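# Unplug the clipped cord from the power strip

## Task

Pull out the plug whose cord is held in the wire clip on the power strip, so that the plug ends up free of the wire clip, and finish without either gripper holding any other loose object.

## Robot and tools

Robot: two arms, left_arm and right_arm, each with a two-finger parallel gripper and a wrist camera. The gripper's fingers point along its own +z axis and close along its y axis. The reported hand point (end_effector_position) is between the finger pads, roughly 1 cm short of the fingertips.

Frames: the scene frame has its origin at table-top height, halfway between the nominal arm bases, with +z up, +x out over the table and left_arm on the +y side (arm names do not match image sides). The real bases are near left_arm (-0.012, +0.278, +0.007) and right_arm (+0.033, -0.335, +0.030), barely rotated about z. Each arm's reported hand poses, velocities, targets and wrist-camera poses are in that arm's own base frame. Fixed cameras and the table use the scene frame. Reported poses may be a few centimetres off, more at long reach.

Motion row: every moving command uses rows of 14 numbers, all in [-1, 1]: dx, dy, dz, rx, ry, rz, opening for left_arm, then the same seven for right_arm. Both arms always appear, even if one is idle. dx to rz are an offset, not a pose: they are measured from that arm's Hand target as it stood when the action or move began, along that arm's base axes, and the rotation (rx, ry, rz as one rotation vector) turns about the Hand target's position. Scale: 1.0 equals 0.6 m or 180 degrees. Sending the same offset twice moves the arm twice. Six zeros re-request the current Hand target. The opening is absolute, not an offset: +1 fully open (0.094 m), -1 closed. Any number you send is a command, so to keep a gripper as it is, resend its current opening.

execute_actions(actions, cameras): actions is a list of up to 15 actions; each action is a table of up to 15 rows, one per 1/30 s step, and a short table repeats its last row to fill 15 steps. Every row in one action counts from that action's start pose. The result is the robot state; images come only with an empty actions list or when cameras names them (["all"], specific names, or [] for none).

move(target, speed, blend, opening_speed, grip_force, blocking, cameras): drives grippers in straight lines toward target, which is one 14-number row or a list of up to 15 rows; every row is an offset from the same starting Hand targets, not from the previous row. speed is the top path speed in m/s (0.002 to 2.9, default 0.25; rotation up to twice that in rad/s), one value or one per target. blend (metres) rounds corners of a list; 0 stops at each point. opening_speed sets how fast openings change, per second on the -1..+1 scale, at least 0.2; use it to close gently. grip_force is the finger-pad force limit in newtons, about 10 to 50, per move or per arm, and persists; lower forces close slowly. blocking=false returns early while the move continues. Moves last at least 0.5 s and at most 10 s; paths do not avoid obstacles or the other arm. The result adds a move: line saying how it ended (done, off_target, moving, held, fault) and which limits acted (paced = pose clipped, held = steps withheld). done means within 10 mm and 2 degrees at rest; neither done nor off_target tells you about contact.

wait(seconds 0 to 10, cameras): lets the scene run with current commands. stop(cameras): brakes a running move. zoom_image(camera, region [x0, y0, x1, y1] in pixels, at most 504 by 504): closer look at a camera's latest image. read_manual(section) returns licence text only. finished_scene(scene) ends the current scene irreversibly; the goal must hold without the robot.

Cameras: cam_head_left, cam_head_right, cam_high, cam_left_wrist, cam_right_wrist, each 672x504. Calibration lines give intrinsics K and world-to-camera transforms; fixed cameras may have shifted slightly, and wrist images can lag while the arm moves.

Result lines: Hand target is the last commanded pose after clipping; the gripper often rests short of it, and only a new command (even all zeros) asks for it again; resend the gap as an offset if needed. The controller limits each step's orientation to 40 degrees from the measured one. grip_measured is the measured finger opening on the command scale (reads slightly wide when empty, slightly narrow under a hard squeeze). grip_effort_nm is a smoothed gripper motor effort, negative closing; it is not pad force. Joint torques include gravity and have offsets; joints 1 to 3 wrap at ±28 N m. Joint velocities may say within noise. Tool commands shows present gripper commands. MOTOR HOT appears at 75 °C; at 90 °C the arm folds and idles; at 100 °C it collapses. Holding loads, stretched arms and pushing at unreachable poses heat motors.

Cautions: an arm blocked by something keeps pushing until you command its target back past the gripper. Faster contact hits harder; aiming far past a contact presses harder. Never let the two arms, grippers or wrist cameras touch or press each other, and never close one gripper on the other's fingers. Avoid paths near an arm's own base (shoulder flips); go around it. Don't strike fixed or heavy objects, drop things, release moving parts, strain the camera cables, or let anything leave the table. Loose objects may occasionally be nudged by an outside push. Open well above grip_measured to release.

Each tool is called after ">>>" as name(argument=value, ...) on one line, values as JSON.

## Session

>>> execute_actions(actions=[])

Scene clock: 0.00 s.
left_arm: end_effector_position=(+0.3936, +0.0401, +0.1222) grip_measured=+1.000 grip_effort_nm=n/a end_effector_quat_wxyz=(+0.617, -0.074, +0.782, +0.049) | right_arm: end_effector_position=(+0.3954, -0.0154, +0.0908) grip_measured=+1.000 grip_effort_nm=n/a end_effector_quat_wxyz=(+0.572, +0.025, +0.817, -0.062)
Joint positions: left_arm=[0.04 1.496 0.334 0.925 -0.129 -0.046 0.094] | right_arm=[0.031 1.559 0.358 0.852 0.159 -0.02 0.094]
Joint velocities: within noise
Joint torques (N m): no reading
Motor temperatures (°C): left_arm=[23 23 24 23 22 22 22] | right_arm=[24 24 28 23 24 22 20]
Heat: left arm: 24 °C; right arm: 28 °C.
Hand target: left_arm +0.3966, +0.0404, +0.1320; +0.628, -0.074, +0.773, +0.049 | right_arm +0.3966, -0.0154, +0.0936; +0.575, +0.025, +0.816, -0.062
Tool commands: left_gripper/opening=+1.0 right_gripper/opening=+1.0
camera_calibration:
cam_left_wrist: T_world_to_cam=[[0.210258, -0.977383, -0.0226878, -0.0379192], [-0.791727, -0.156613, -0.590458, 0.403464], [0.57355, 0.142111, -0.806749, -0.0232839], [0, 0, 0, 1]] pos_world=[0.34076, 0.0294351, 0.218584]
cam_right_wrist: T_world_to_cam=[[-0.082367, -0.996315, 0.023937, 0.021369], [-0.869345, 0.0600847, -0.490539, 0.405306], [0.487293, -0.0612138, -0.87109, -0.00924583], [0, 0, 0, 1]] pos_world=[0.358616, -0.00362845, 0.190253]

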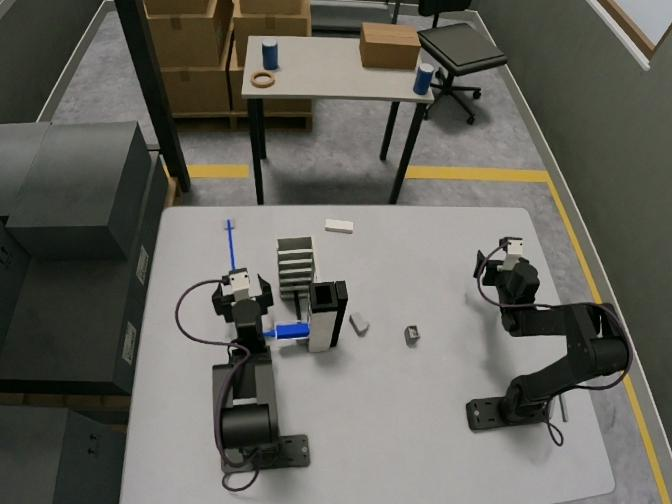

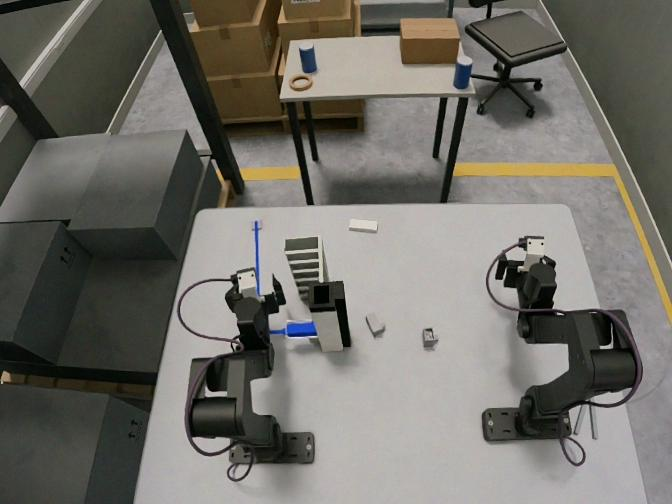

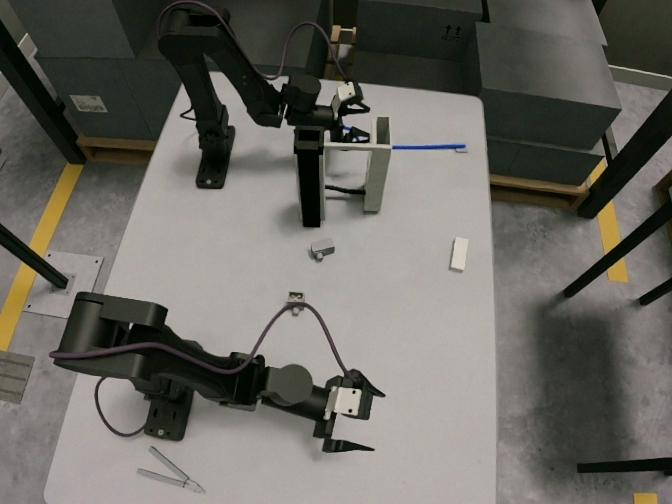

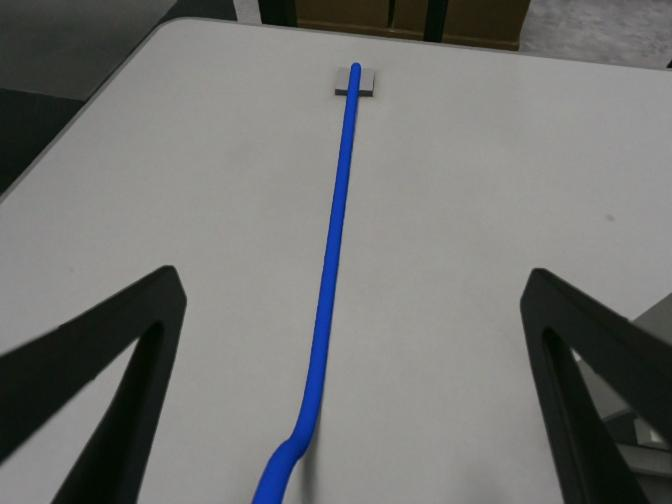

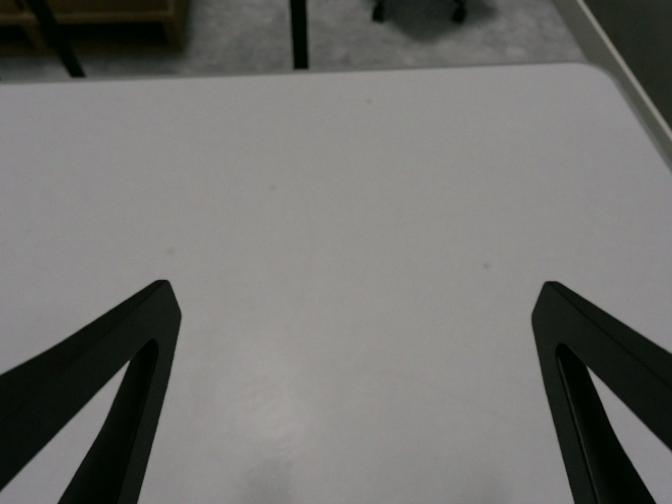

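>>> move(target=[[-0.15,0.02,0.2,-0.21,0.178,0.166,1,0,0,0,0,0,0,1],[-0.191,-0.089,0.102,-0.419,0.357,0.332,0.2,0,0,0,0,0,0,1]], speed=0.35, blend=[0.04,0], cameras=["all"])

Scene clock: 48.03 s.
left_arm: end_effector_position=(+0.2846, -0.0140, +0.1937) grip_measured=+0.202 grip_effort_nm=-0.11 end_effector_quat_wxyz=(+0.074, +0.697, -0.706, +0.102) | right_arm: end_effector_position=(+0.3954, -0.0154, +0.0908) grip_measured=+1.000 grip_effort_nm=0.01 end_effector_quat_wxyz=(+0.572, +0.025, +0.817, -0.062)
Joint positions: left_arm=[0.106 1.619 1.604 -1.543 0.252 -1.453 0.056] | right_arm=[0.031 1.559 0.358 0.852 0.159 -0.02 0.094]
Joint velocities: left_arm=[0.007 0.007 0.007 -0.154 -0.022 0.007 0] | right_arm=[within noise]
Joint torques (N m): left_arm=[0.66 -6.41 7.08 0.32 0.24 -0.07] | right_arm=[-0.08 -5.3 5.04 1.98 0.06 0]
Motor temperatures (°C): left_arm=[23 24 26 28 22 22 22] | right_arm=[24 25 29 32 24 22 20]
Heat: left arm: 28 °C; right arm: 32 °C.
Hand target: left_arm +0.2819, -0.0129, +0.1932; +0.091, +0.701, -0.701, +0.091 | right_arm +0.3966, -0.0154, +0.0936; +0.575, +0.025, +0.816, -0.062
Off the commanded pose: left_arm 0.003 m, 3 deg | right_arm 0.003 m, 0 deg.
joint sent to its limit (left arm) — joint 4 (wrist pitch), lower limit. The joint targets still meet the commanded pose.
move: off_target (left_arm); target 2's new opening was sent with left_arm's hand 0.003 m and 3 deg from that target
camera_calibration:
cam_left_wrist: T_world_to_cam=[[0.998931, -0.0456967, 0.00692452, -0.283385], [-0.0321575, -0.579573, 0.814285, -0.143268], [-0.0331969, -0.813638, -0.580423, 0.220017], [0, 0, 0, 1]] pos_world=[0.285779, 0.08303, 0.246326]
cam_right_wrist: T_world_to_cam=[[-0.082367, -0.996315, 0.023937, 0.021369], [-0.869345, 0.0600847, -0.490539, 0.405306], [0.487293, -0.0612138, -0.87109, -0.00924583], [0, 0, 0, 1]] pos_world=[0.358616, -0.00362845, 0.190253]

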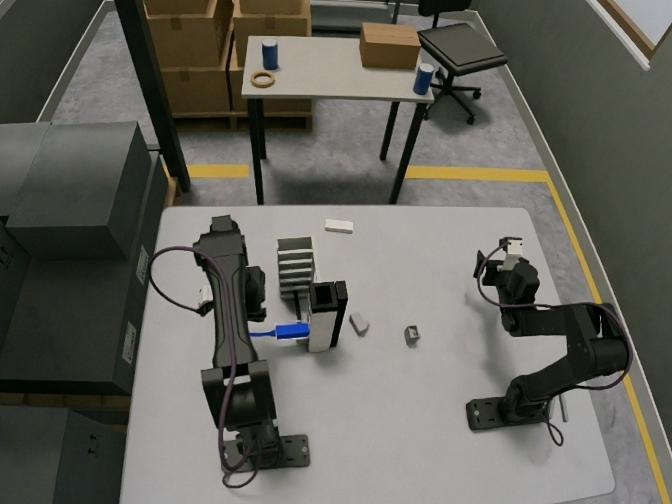

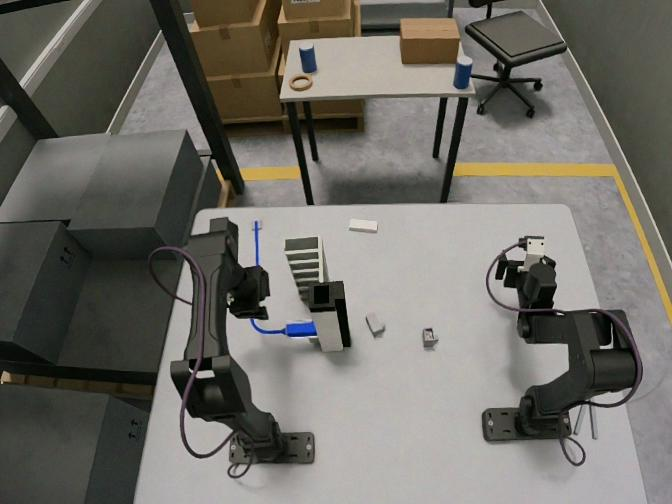

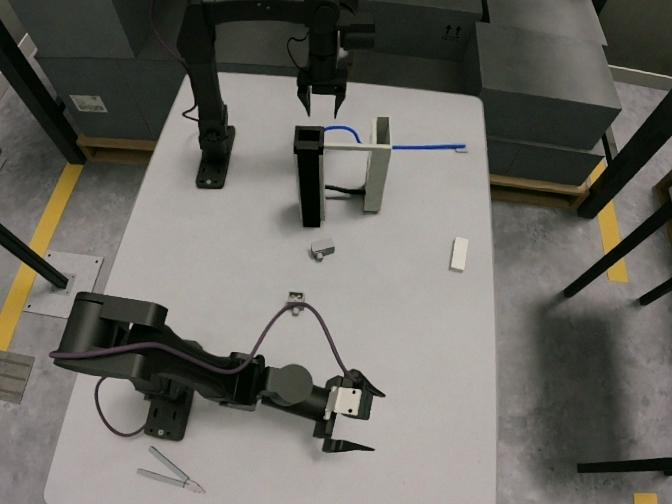

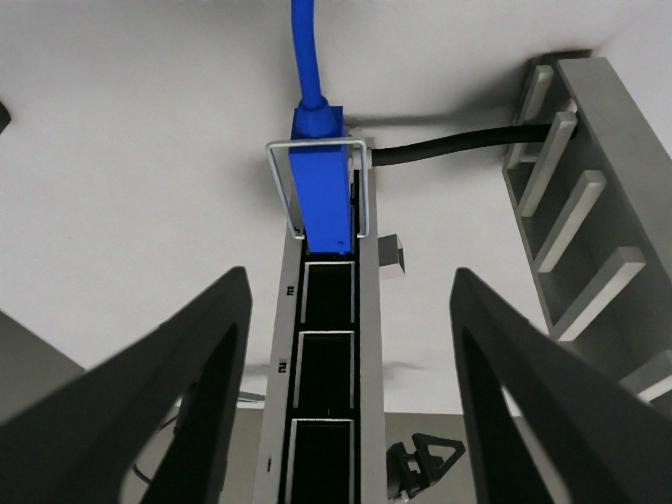

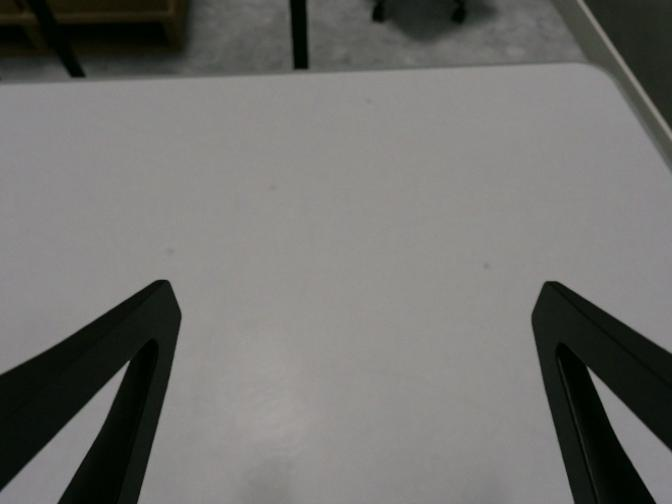

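>>> zoom_image(camera="cam_left_wrist", region=[230, 80, 430, 280])

>>> zoom_image(camera="cam_head_right", region=[230, 250, 380, 370])

>>> zoom_image(camera="cam_head_left", region=[230, 250, 380, 370])

Scaled by 2.520 from the camera's 672x504 image, which has a finer 960x720 frame.

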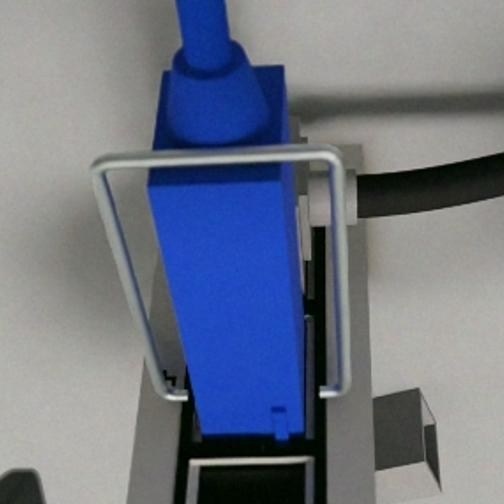

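Scaled by 3.360 from the camera's 672x504 image, which has a finer 960x720 frame.

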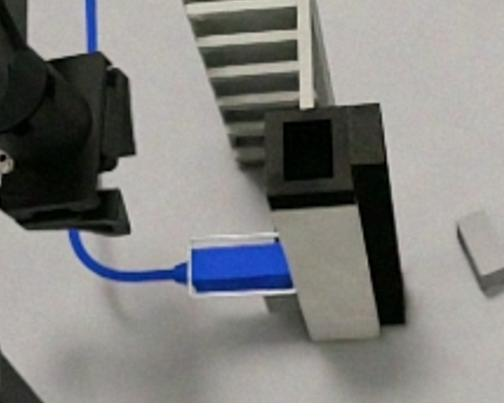

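Scaled by 3.360 from the camera's 672x504 image, which has a finer 960x720 frame.

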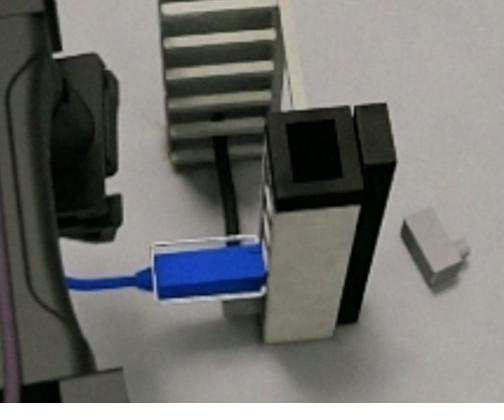

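>>> move(target=[[-0.122,0.338,0.08,0,0,0.25,0.2,-0.494,0.659,0.211,-0.44,-0.244,0.314,-0.4],[-0.122,0.338,0.08,0,0,0.25,0.2,-0.456,0.880,-0.048,-0.44,-0.244,0.314,-0.4]], speed=0.3, blend=[0.04,0], cameras=["all"])

Scene clock: 135.50 s.
left_arm: end_effector_position=(+0.2086, +0.1874, +0.2344) grip_measured=+0.202 grip_effort_nm=-0.12 end_effector_quat_wxyz=(-0.040, +0.916, -0.372, +0.147) | right_arm: end_effector_position=(+0.1218, +0.5094, +0.0713) grip_measured=-0.399 grip_effort_nm=-0.06 end_effector_quat_wxyz=(+0.652, -0.653, +0.272, -0.273)
Joint positions: left_arm=[0.893 1.504 1.644 -1.545 0.257 -1.499 0.056] | right_arm=[1.585 2.372 0.981 1.389 0.806 -1.57 0.028]
Joint torques (N m): left_arm=[0.66 -5.24 9.54 0.66 0.24 -0.06] | right_arm=[-0.5 -8.55 4.77 1.92 -0.13 0.03]
Heat: left arm: 27 °C; right arm: 36 °C.
Hand target: left_arm +0.2088, +0.1899, +0.2412; +0.050, +0.916, -0.379, +0.119 | right_arm +0.1229, +0.5126, +0.0649; +0.654, -0.653, +0.271, -0.270
Off the commanded pose: left_arm 0.007 m, 11 deg | right_arm 0.007 m, 0 deg.
joint sent to its limit (left arm) — joint 4 (wrist pitch), lower limit. The joint targets are off in orientation, not in position.
move: off_target (left_arm)
camera_calibration:
cam_left_wrist: T_world_to_cam=[[0.699781, 0.698834, 0.148117, -0.308758], [0.330617, -0.500632, 0.800038, -0.14924], [0.633245, -0.510881, -0.581378, 0.209511], [0, 0, 0, 1]] pos_world=[0.132732, 0.248092, 0.286935]
cam_right_wrist: T_world_to_cam=[[0.057441, 0.00758326, 0.99832, -0.075702], [0.0683627, -0.997654, 0.00364477, 0.515845], [0.996006, 0.0680385, -0.0578247, -0.0465757], [0, 0, 0, 1]] pos_world=[0.0154735, 0.518377, 0.0710014]

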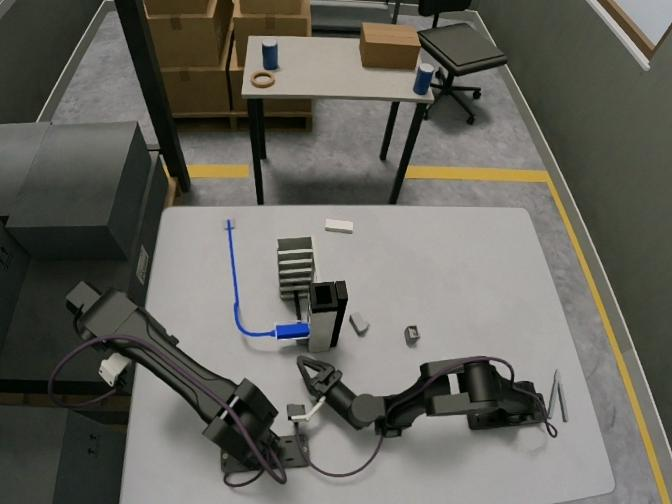

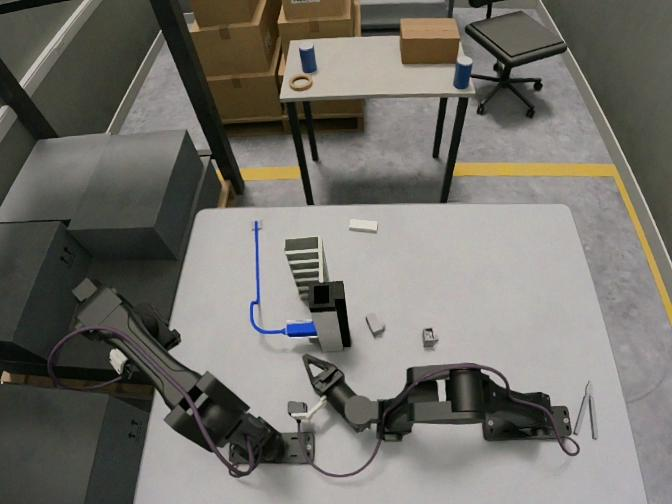

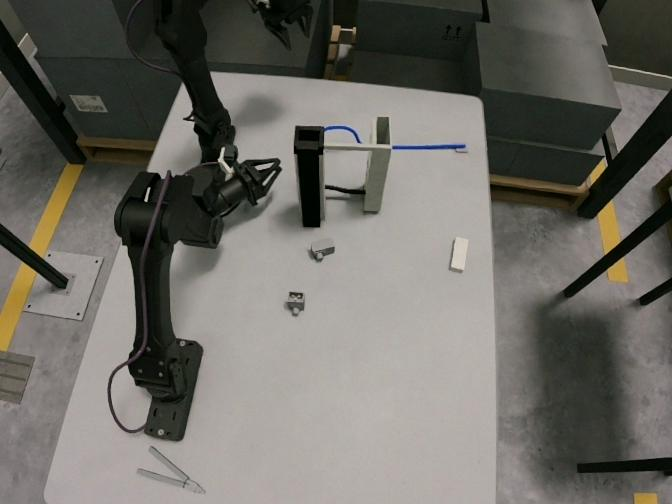

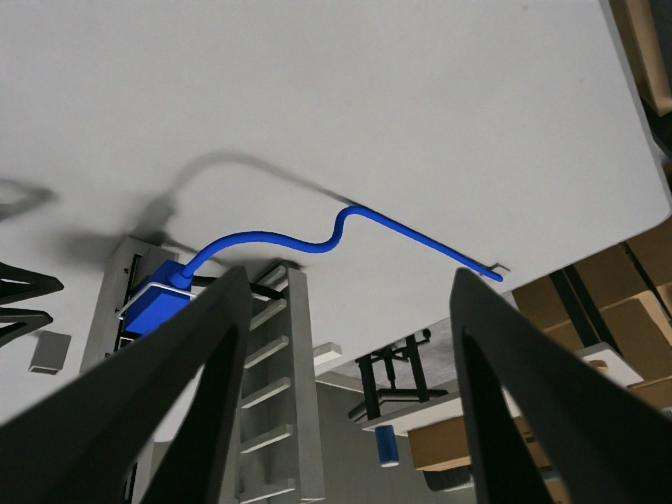

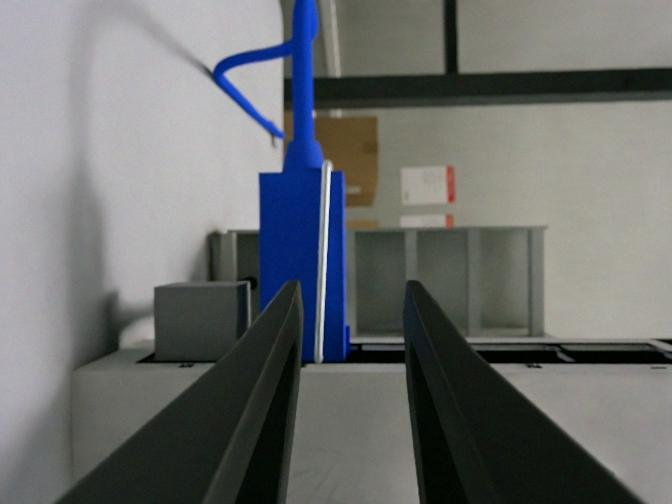

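>>> move(target=[0,0,0,0,0,0,0.2,0.072,0.054,-0.023,0,0,0,-0.6], speed=0.12, cameras=["cam_right_wrist","cam_head_left","cam_left_wrist"])

>>> zoom_image(camera="cam_right_wrist", region=[230, 130, 480, 380])

Scene clock: 162.07 s.
left_arm: end_effector_position=(+0.2086, +0.1874, +0.2344) grip_measured=+0.202 grip_effort_nm=-0.11 end_effector_quat_wxyz=(-0.040, +0.916, -0.372, +0.147) | right_arm: end_effector_position=(+0.1671, +0.5409, +0.0659) grip_measured=-0.599 grip_effort_nm=-0.06 end_effector_quat_wxyz=(+0.660, -0.644, +0.277, -0.272)
Joint positions: left_arm=[0.893 1.504 1.644 -1.545 0.257 -1.499 0.056] | right_arm=[1.477 2.469 1.153 1.34 0.703 -1.571 0.019]
Joint torques (N m): left_arm=[0.66 -5.26 9.54 0.65 0.24 -0.06] | right_arm=[0.03 -8.85 5.27 1.76 -0.16 0.03]
Heat: left arm: 29 °C; right arm: 36 °C.
Hand target: left_arm +0.2088, +0.1899, +0.2412; +0.050, +0.916, -0.379, +0.119 | right_arm +0.1662, +0.5450, +0.0509; +0.653, -0.653, +0.271, -0.270
Off the commanded pose: left_arm 0.007 m, 11 deg | right_arm 0.015 m, 1 deg.
joint sent to its limit (left arm) — joint 4 (wrist pitch), lower limit. The joint targets are off in orientation, not in position.
move: off_target (left_arm, right_arm)
camera_calibration:
cam_left_wrist: T_world_to_cam=[[0.699781, 0.698834, 0.148117, -0.308758], [0.330617, -0.500632, 0.800038, -0.14924], [0.633245, -0.510881, -0.581378, 0.209511], [0, 0, 0, 1]] pos_world=[0.132732, 0.248092, 0.286935]
cam_right_wrist: T_world_to_cam=[[0.0550244, -0.0186212, 0.998311, -0.0585794], [0.0630756, -0.997764, -0.0220876, 0.546886], [0.996491, 0.0641844, -0.0537268, -0.0923709], [0, 0, 0, 1]] pos_world=[0.0607749, 0.550501, 0.0655971]
Images, in order (width x height): cam_head_left 672x504, cam_left_wrist 672x504, cam_right_wrist 672x504.

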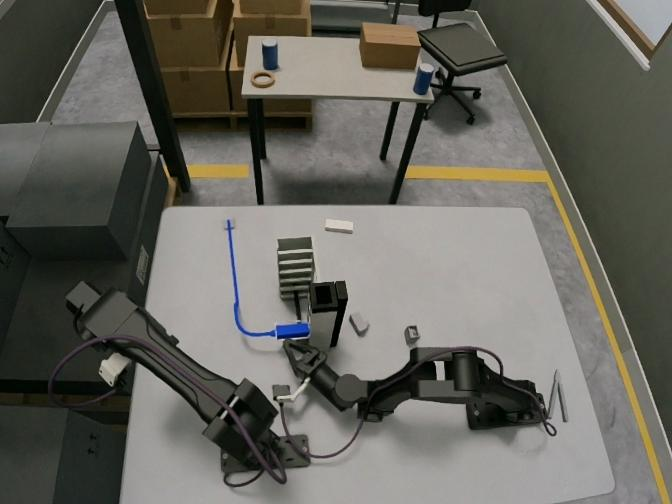

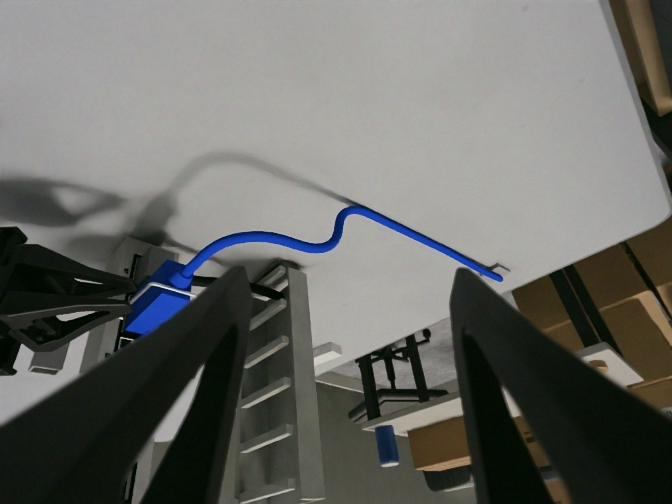

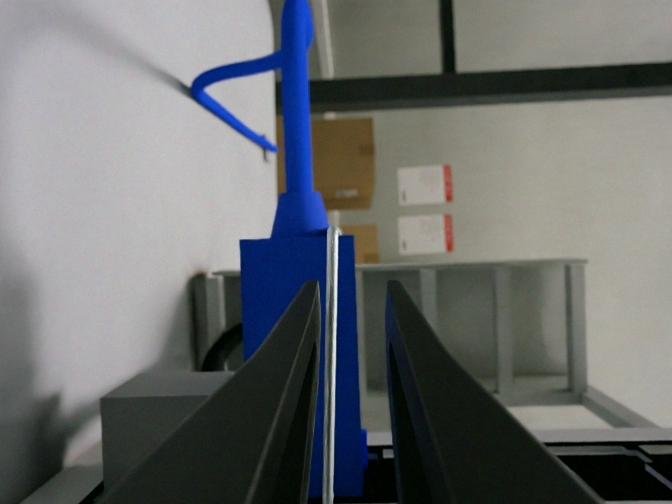

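Scaled by 2.016 from the camera's 672x504 image, which has a finer 960x720 frame.

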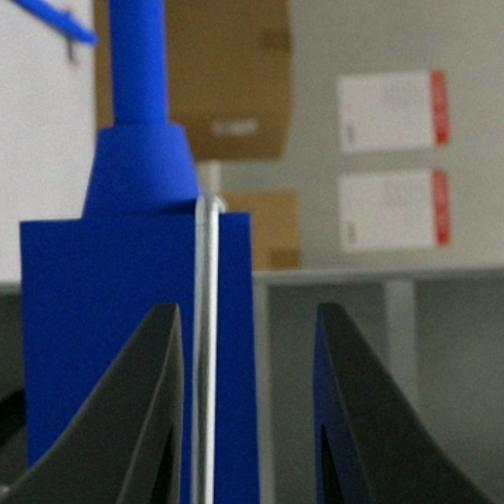

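>>> zoom_image(camera="cam_left_wrist", region=[70, 220, 230, 360])

>>> zoom_image(camera="cam_head_left", region=[250, 300, 350, 380])

Scaled by 3.150 from the camera's 672x504 image, which has a finer 960x720 frame.

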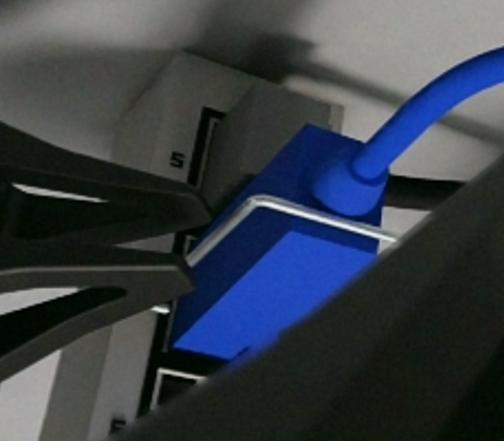

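Scaled by 5.040 from the camera's 672x504 image, which has a finer 960x720 frame.

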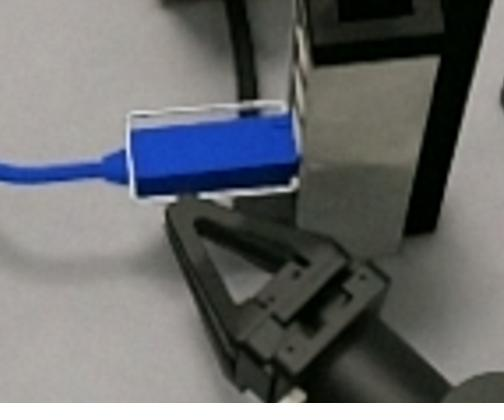

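>>> move(target=[0,0,0,0,0,0,0.2,-0.002,-0.002,-0.018,0,0,0,-0.6], speed=0.1, cameras=["cam_right_wrist"])

Scene clock: 177.93 s.
left_arm: end_effector_position=(+0.2086, +0.1874, +0.2344) grip_measured=+0.202 grip_effort_nm=-0.11 end_effector_quat_wxyz=(-0.040, +0.916, -0.372, +0.147) | right_arm: end_effector_position=(+0.1670, +0.5406, +0.0512) grip_measured=-0.599 grip_effort_nm=-0.06 end_effector_quat_wxyz=(+0.653, -0.650, +0.275, -0.274)
Joint positions: left_arm=[0.893 1.504 1.644 -1.545 0.257 -1.499 0.056] | right_arm=[1.477 2.505 1.161 1.349 0.702 -1.571 0.019]
Joint torques (N m): left_arm=[0.65 -5.27 9.52 0.65 0.23 -0.06] | right_arm=[0.1 -9.03 5.26 2.01 -0.11 0.03]
Motor temperatures (°C): left_arm=[23 25 30 24 22 22 22] | right_arm=[24 30 30 35 24 22 20]
Heat: left arm: 30 °C; right arm: 35 °C.
Hand target: left_arm +0.2088, +0.1899, +0.2412; +0.050, +0.916, -0.379, +0.119 | right_arm +0.1650, +0.5438, +0.0403; +0.654, -0.653, +0.271, -0.270
Off the commanded pose: left_arm 0.007 m, 11 deg | right_arm 0.012 m, 1 deg.
joint sent to its limit (left arm) — joint 4 (wrist pitch), lower limit. The joint targets are off in orientation, not in position.
move: off_target (left_arm, right_arm)
camera_calibration:
cam_right_wrist: T_world_to_cam=[[0.056872, 0.00035004, 0.998381, -0.0544667], [0.0633481, -0.997986, -0.00325868, 0.545294], [0.99637, 0.0634309, -0.0567797, -0.0925552], [0, 0, 0, 1]] pos_world=[0.0607734, 0.550086, 0.0509002]
Images, in order (width x height): cam_right_wrist 672x504.

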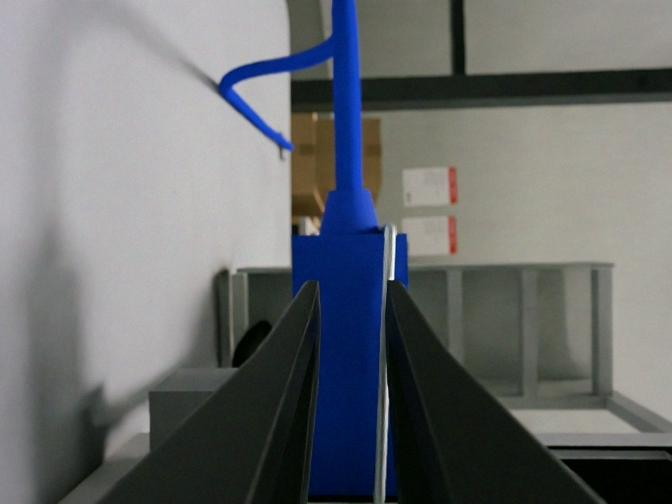

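>>> move(target=[0,0,0,0,0,0,0.2,0,0,0.03,0,0,0,-0.6], speed=0.1, cameras=["cam_right_wrist"])

Scene clock: 186.20 s.
left_arm: end_effector_position=(+0.2086, +0.1874, +0.2344) grip_measured=+0.202 grip_effort_nm=-0.11 end_effector_quat_wxyz=(-0.040, +0.916, -0.372, +0.147) | right_arm: end_effector_position=(+0.1670, +0.5405, +0.0466) grip_measured=-0.599 grip_effort_nm=-0.06 end_effector_quat_wxyz=(+0.646, -0.658, +0.272, -0.276)
Joint positions: left_arm=[0.893 1.504 1.644 -1.545 0.257 -1.499 0.056] | right_arm=[1.477 2.505 1.161 1.327 0.702 -1.571 0.019]
Joint torques (N m): left_arm=[0.66 -5.27 9.54 0.65 0.22 -0.06] | right_arm=[0.08 -13.53 3.86 1.82 -0.08 0.03]
Heat: left arm: 30 °C; right arm: 36 °C.
Hand target: left_arm +0.2088, +0.1899, +0.2412; +0.050, +0.916, -0.379, +0.119 | right_arm +0.1650, +0.5438, +0.0584; +0.654, -0.653, +0.271, -0.270
Off the commanded pose: left_arm 0.007 m, 11 deg | right_arm 0.012 m, 1 deg.
joint sent to its limit (left arm) — joint 4 (wrist pitch), lower limit. The joint targets are off in orientation, not in position.
move: off_target (left_arm, right_arm)
camera_calibration:
cam_right_wrist: T_world_to_cam=[[0.0583782, 0.0228756, 0.998032, -0.0622358], [0.0633789, -0.997806, 0.0191631, 0.54403], [0.996281, 0.0621355, -0.0597, -0.0918607], [0, 0, 0, 1]] pos_world=[0.0606722, 0.549968, 0.046204]
Images, in order (width x height): cam_right_wrist 672x504.

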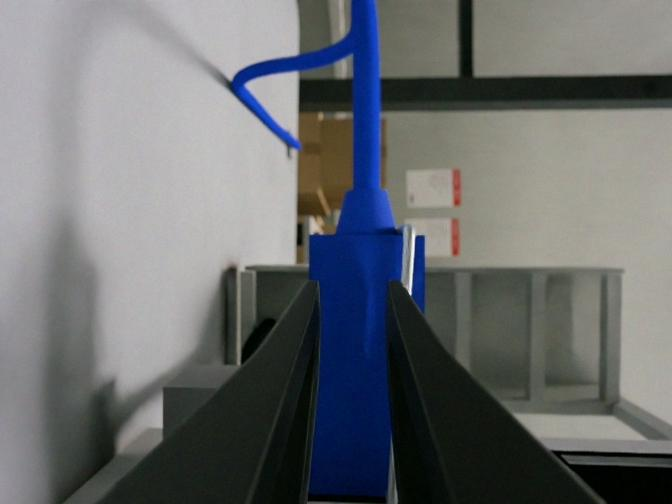

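>>> move(target=[0,0,0,0,0,0,0.2,0,0,0.025,0,0,0,-0.6], speed=0.1)

Scene clock: 190.87 s.
left_arm: end_effector_position=(+0.2086, +0.1874, +0.2344) grip_measured=+0.202 grip_effort_nm=-0.11 end_effector_quat_wxyz=(-0.040, +0.916, -0.372, +0.147) | right_arm: end_effector_position=(+0.1672, +0.5424, +0.0546) grip_measured=-0.599 grip_effort_nm=-0.06 end_effector_quat_wxyz=(+0.643, -0.660, +0.271, -0.277)
Joint positions: left_arm=[0.893 1.504 1.644 -1.545 0.257 -1.499 0.056] | right_arm=[1.477 2.476 1.161 1.29 0.702 -1.573 0.019]
Joint torques (N m): left_arm=[0.65 -5.26 9.52 0.65 0.23 -0.06] | right_arm=[0.12 -15.04 3.21 1.79 -0.09 0.03]
Heat: left arm: 30 °C; right arm: 36 °C.
Hand target: left_arm +0.2088, +0.1899, +0.2412; +0.050, +0.916, -0.379, +0.119 | right_arm +0.1650, +0.5438, +0.0734; +0.654, -0.653, +0.271, -0.270
Off the commanded pose: left_arm 0.007 m, 11 deg | right_arm 0.019 m, 2 deg.
joint sent to its limit (left arm) — joint 4 (wrist pitch), lower limit. The joint targets are off in orientation, not in position.
move: off_target (left_arm, right_arm)

>>> move(target=[[0,0,0,0,0,0,0.2,0,0,0.012,0,0,0,-0.6],[0,0,0,0,0,0,0.2,0.024,0.022,0.014,0,0,0,-0.6]], speed=0.06, cameras=["cam_right_wrist","cam_left_wrist"])

>>> zoom_image(camera="cam_right_wrist", region=[230, 130, 480, 380])

>>> zoom_image(camera="cam_left_wrist", region=[70, 220, 230, 360])

Scene clock: 200.37 s.
left_arm: end_effector_position=(+0.2086, +0.1874, +0.2344) grip_measured=+0.202 grip_effort_nm=-0.12 end_effector_quat_wxyz=(-0.040, +0.916, -0.372, +0.147) | right_arm: end_effector_position=(+0.1777, +0.5510, +0.0648) grip_measured=-0.599 grip_effort_nm=-0.05 end_effector_quat_wxyz=(+0.641, -0.664, +0.269, -0.277)
Joint positions: left_arm=[0.893 1.504 1.644 -1.545 0.257 -1.499 0.056] | right_arm=[1.453 2.454 1.198 1.224 0.674 -1.573 0.019]
Joint torques (N m): left_arm=[0.64 -5.26 9.52 0.66 0.23 -0.06] | right_arm=[-0.34 -13.49 5.76 1.86 -0.12 0.07]
Motor temperatures (°C): left_arm=[23 25 30 24 22 22 22] | right_arm=[24 36 30 35 24 22 20]
Heat: left arm: 30 °C; right arm: 36 °C.
Hand target: left_arm +0.2088, +0.1899, +0.2412; +0.050, +0.916, -0.379, +0.119 | right_arm +0.1794, +0.5570, +0.0817; +0.654, -0.653, +0.271, -0.270
Off the commanded pose: left_arm 0.007 m, 11 deg | right_arm 0.018 m, 2 deg.
joint sent to its limit (left arm) — joint 4 (wrist pitch), lower limit. The joint targets are off in orientation, not in position.
move: off_target (left_arm, right_arm)
camera_calibration:
cam_left_wrist: T_world_to_cam=[[0.699781, 0.698834, 0.148117, -0.308758], [0.330617, -0.500632, 0.800038, -0.14924], [0.633245, -0.510881, -0.581378, 0.209511], [0, 0, 0, 1]] pos_world=[0.132732, 0.248092, 0.286935]
cam_right_wrist: T_world_to_cam=[[0.0594726, 0.0392509, 0.997458, -0.0904666], [0.0679905, -0.997065, 0.0351816, 0.551191], [0.995912, 0.0657253, -0.0619668, -0.103892], [0, 0, 0, 1]] pos_world=[0.0713719, 0.559952, 0.064407]
Images, in order (width x height): cam_left_wrist 672x504, cam_right_wrist 672x504.

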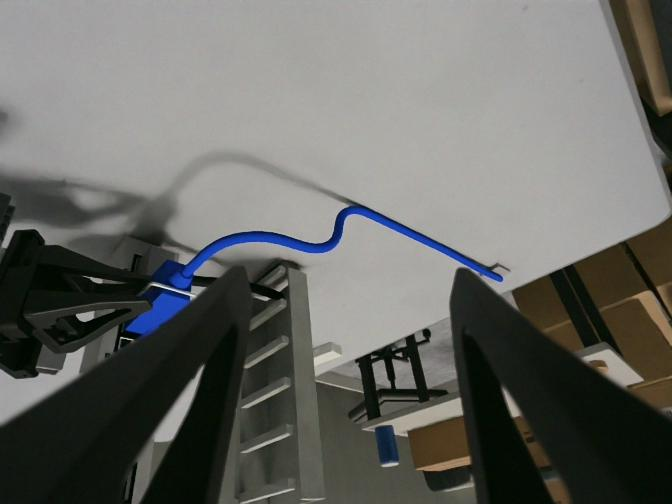

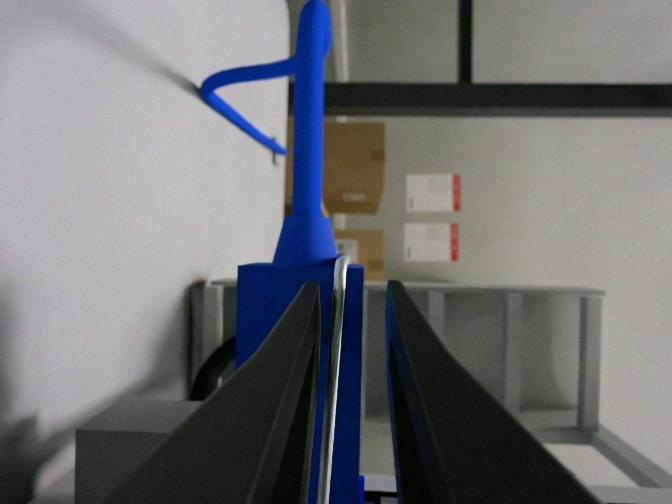

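Scaled by 2.016 from the camera's 672x504 image, which has a finer 960x720 frame.

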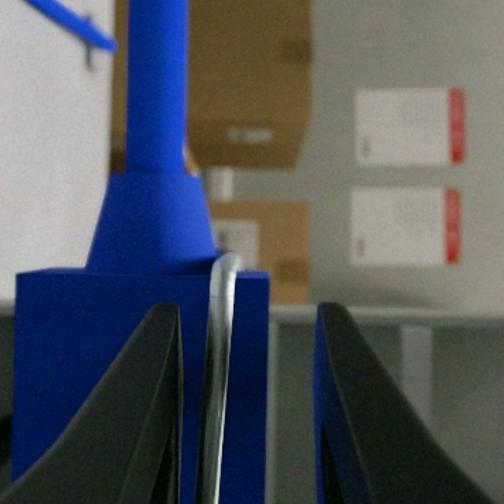

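Scaled by 3.150 from the camera's 672x504 image, which has a finer 960x720 frame.

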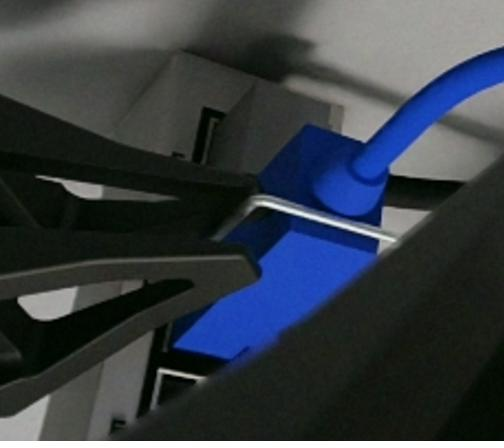

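>>> move(target=[[0,0,0,0,0,0,0.2,0.009,0.005,0.001,0,0,0,-0.6],[0,0,0,0,0,0,0.2,0.009,0.005,0.001,0,0,0,-0.86]], speed=0.05, opening_speed=0.4, cameras=["cam_right_wrist","cam_left_wrist"])

>>> zoom_image(camera="cam_right_wrist", region=[230, 130, 480, 380])

>>> zoom_image(camera="cam_left_wrist", region=[70, 220, 230, 360])

Scene clock: 210.17 s.
left_arm: end_effector_position=(+0.2086, +0.1874, +0.2344) grip_measured=+0.202 grip_effort_nm=-0.11 end_effector_quat_wxyz=(-0.040, +0.916, -0.372, +0.147) | right_arm: end_effector_position=(+0.1795, +0.5548, +0.0615) grip_measured=-0.857 grip_effort_nm=-0.14 end_effector_quat_wxyz=(+0.633, -0.673, +0.264, -0.276)
Joint positions: left_arm=[0.893 1.504 1.644 -1.545 0.257 -1.499 0.056] | right_arm=[1.447 2.454 1.213 1.183 0.659 -1.573 0.007]
Joint torques (N m): left_arm=[0.66 -5.29 9.52 0.65 0.23 -0.07] | right_arm=[-0.91 -13.14 6.01 2.12 -0.08 0.04]
Heat: left arm: 30 °C; right arm: 37 °C.
Hand target: left_arm +0.2088, +0.1899, +0.2412; +0.050, +0.916, -0.379, +0.119 | right_arm +0.1846, +0.5601, +0.0824; +0.654, -0.653, +0.271, -0.270
Off the commanded pose: left_arm 0.007 m, 11 deg | right_arm 0.022 m, 3 deg.
joint sent to its limit (left arm) — joint 4 (wrist pitch), lower limit. The joint targets are off in orientation, not in position.
move: off_target (left_arm, right_arm); target 2's new opening was sent with right_arm's hand 0.017 m and 2 deg from that target
camera_calibration:
cam_left_wrist: T_world_to_cam=[[0.699781, 0.698834, 0.148117, -0.308758], [0.330617, -0.500632, 0.800038, -0.14924], [0.633245, -0.510881, -0.581378, 0.209511], [0, 0, 0, 1]] pos_world=[0.132732, 0.248092, 0.286935]
cam_right_wrist: T_world_to_cam=[[0.0627012, 0.064313, 0.995958, -0.101944], [0.0769388, -0.995263, 0.0594244, 0.55089], [0.995062, 0.0729019, -0.0673523, -0.109604], [0, 0, 0, 1]] pos_world=[0.0730704, 0.562827, 0.0614133]
Images, in order (width x height): cam_left_wrist 672x504, cam_right_wrist 672x504.

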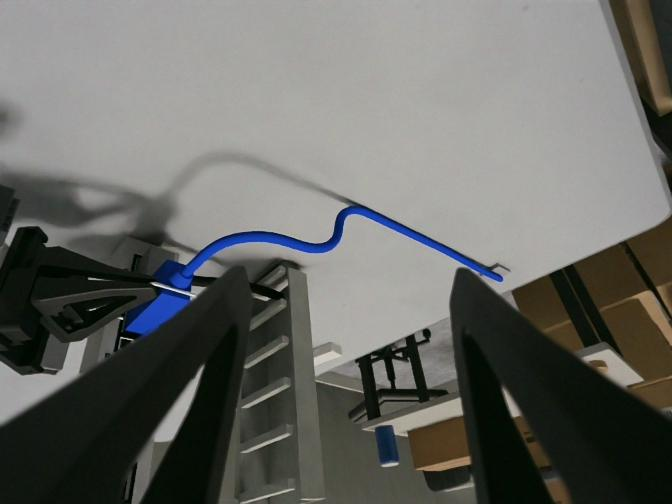

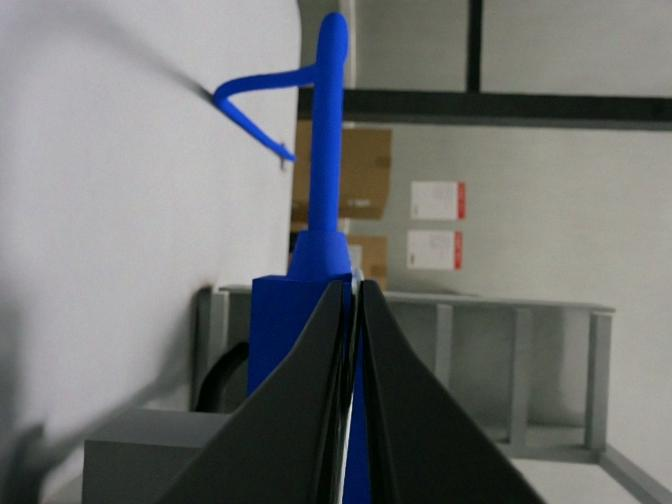

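Scaled by 2.016 from the camera's 672x504 image, which has a finer 960x720 frame.

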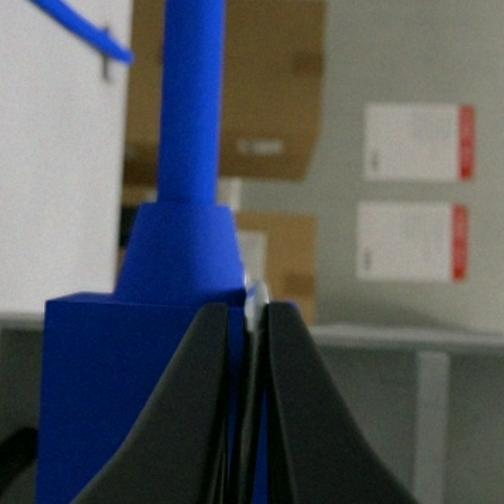

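Scaled by 3.150 from the camera's 672x504 image, which has a finer 960x720 frame.

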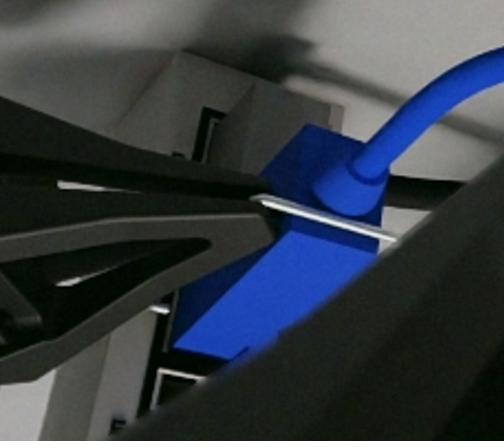

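>>> move(target=[0,0,0,0,0,0,0.2,0.004,0.006,0.05,0,0,0,-0.86], speed=0.05, cameras=["cam_right_wrist","cam_left_wrist"])

Scene clock: 215.43 s.
left_arm: end_effector_position=(+0.2086, +0.1874, +0.2344) grip_measured=+0.202 grip_effort_nm=-0.11 end_effector_quat_wxyz=(-0.040, +0.916, -0.372, +0.147) | right_arm: end_effector_position=(+0.1798, +0.5550, +0.0609) grip_measured=-0.857 grip_effort_nm=-0.16 end_effector_quat_wxyz=(-0.616, +0.689, -0.260, +0.279)
Joint positions: left_arm=[0.893 1.504 1.644 -1.545 0.257 -1.499 0.056] | right_arm=[1.446 2.424 1.213 1.102 0.659 -1.568 0.007]
Joint torques (N m): left_arm=[0.64 -5.26 9.51 0.65 0.23 -0.06] | right_arm=[-1.24 -17.26 6.5 2.06 -0.07 -0.05]
Heat: left arm: 30 °C; right arm: 38 °C.
Hand target: left_arm +0.2088, +0.1899, +0.2412; +0.050, +0.916, -0.379, +0.119 | right_arm +0.1872, +0.5636, +0.1122; -0.654, +0.653, -0.271, +0.270
Off the commanded pose: left_arm 0.007 m, 11 deg | right_arm 0.053 m, 6 deg.
joint sent to its limit (left arm) — joint 4 (wrist pitch), lower limit. The joint targets are off in orientation, not in position.
move: off_target (left_arm, right_arm)
camera_calibration:
cam_left_wrist: T_world_to_cam=[[0.699781, 0.698834, 0.148117, -0.308758], [0.330617, -0.500632, 0.800038, -0.14924], [0.633245, -0.510881, -0.581378, 0.209511], [0, 0, 0, 1]] pos_world=[0.132732, 0.248092, 0.286935]
cam_right_wrist: T_world_to_cam=[[0.0723307, 0.111822, 0.991092, -0.129055], [0.0770769, -0.99135, 0.106226, 0.546051], [0.994398, 0.0687069, -0.080324, -0.106714], [0, 0, 0, 1]] pos_world=[0.0733627, 0.56309, 0.0613285]
Images, in order (width x height): cam_left_wrist 672x504, cam_right_wrist 672x504.

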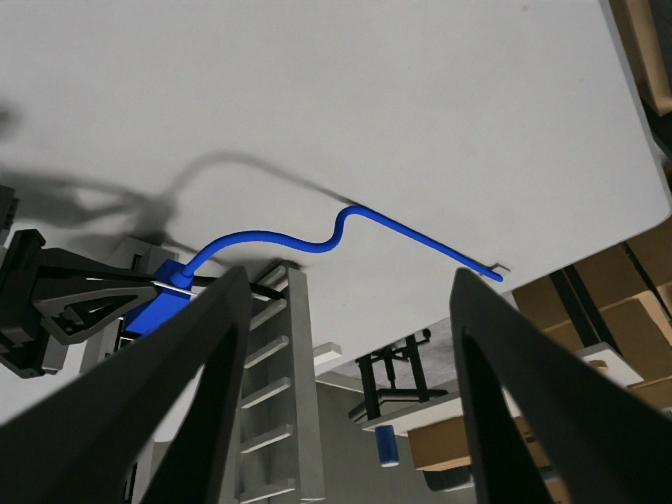

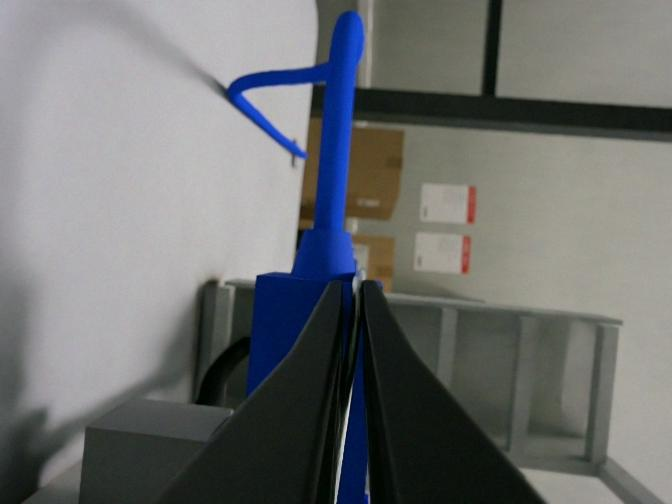

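>>> move(target=[0,0,0,0,0,0,0.2,0.004,0.003,0.05,0,0,0,-0.86], speed=0.05, cameras=["cam_right_wrist","cam_left_wrist"])

Scene clock: 219.23 s.
left_arm: end_effector_position=(+0.2086, +0.1874, +0.2344) grip_measured=+0.202 grip_effort_nm=-0.11 end_effector_quat_wxyz=(-0.040, +0.916, -0.372, +0.147) | right_arm: end_effector_position=(+0.1798, +0.5549, +0.0610) grip_measured=-0.852 grip_effort_nm=-0.40 end_effector_quat_wxyz=(-0.591, +0.714, -0.258, +0.273)
Joint positions: left_arm=[0.893 1.504 1.644 -1.545 0.257 -1.499 0.056] | right_arm=[1.442 2.372 1.213 0.967 0.644 -1.541 0.007]
Joint torques (N m): left_arm=[0.66 -5.27 9.54 0.66 0.23 -0.06] | right_arm=[-1.28 -19.29 7.23 2.54 0.07 -0.33]
Heat: left arm: 31 °C; right arm: 40 °C.
Hand target: left_arm +0.2088, +0.1899, +0.2412; +0.050, +0.916, -0.379, +0.119 | right_arm +0.1895, +0.5655, +0.1422; -0.654, +0.653, -0.271, +0.270
Off the commanded pose: left_arm 0.007 m, 11 deg | right_arm 0.083 m, 10 deg.
joint sent to its limit (left arm) — joint 4 (wrist pitch), lower limit. The joint targets are off in orientation, not in position.
move: off_target (left_arm, right_arm)
camera_calibration:
cam_left_wrist: T_world_to_cam=[[0.699781, 0.698834, 0.148117, -0.308758], [0.330617, -0.500632, 0.800038, -0.14924], [0.633245, -0.510881, -0.581378, 0.209511], [0, 0, 0, 1]] pos_world=[0.132732, 0.248092, 0.286935]
cam_right_wrist: T_world_to_cam=[[0.102726, 0.173791, 0.97941, -0.168302], [0.089238, -0.982259, 0.164936, 0.535201], [0.990699, 0.0704574, -0.116412, -0.104786], [0, 0, 0, 1]] pos_world=[0.0733405, 0.562338, 0.0643639]
Images, in order (width x height): cam_left_wrist 672x504, cam_right_wrist 672x504.

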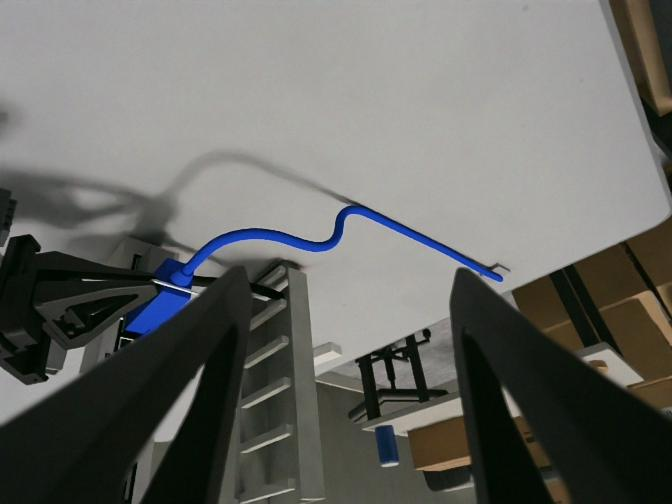

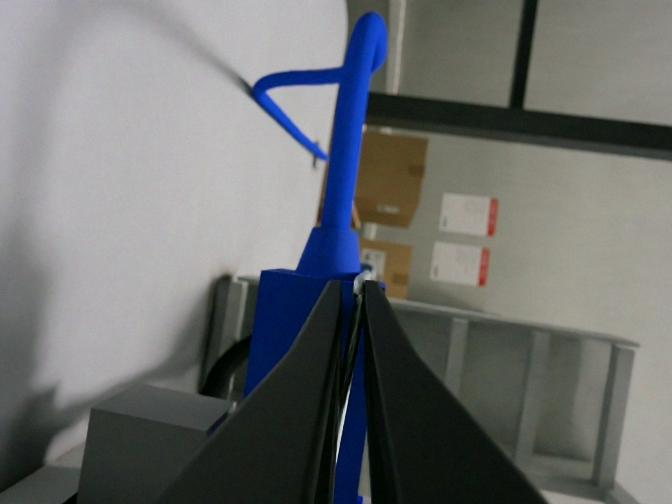

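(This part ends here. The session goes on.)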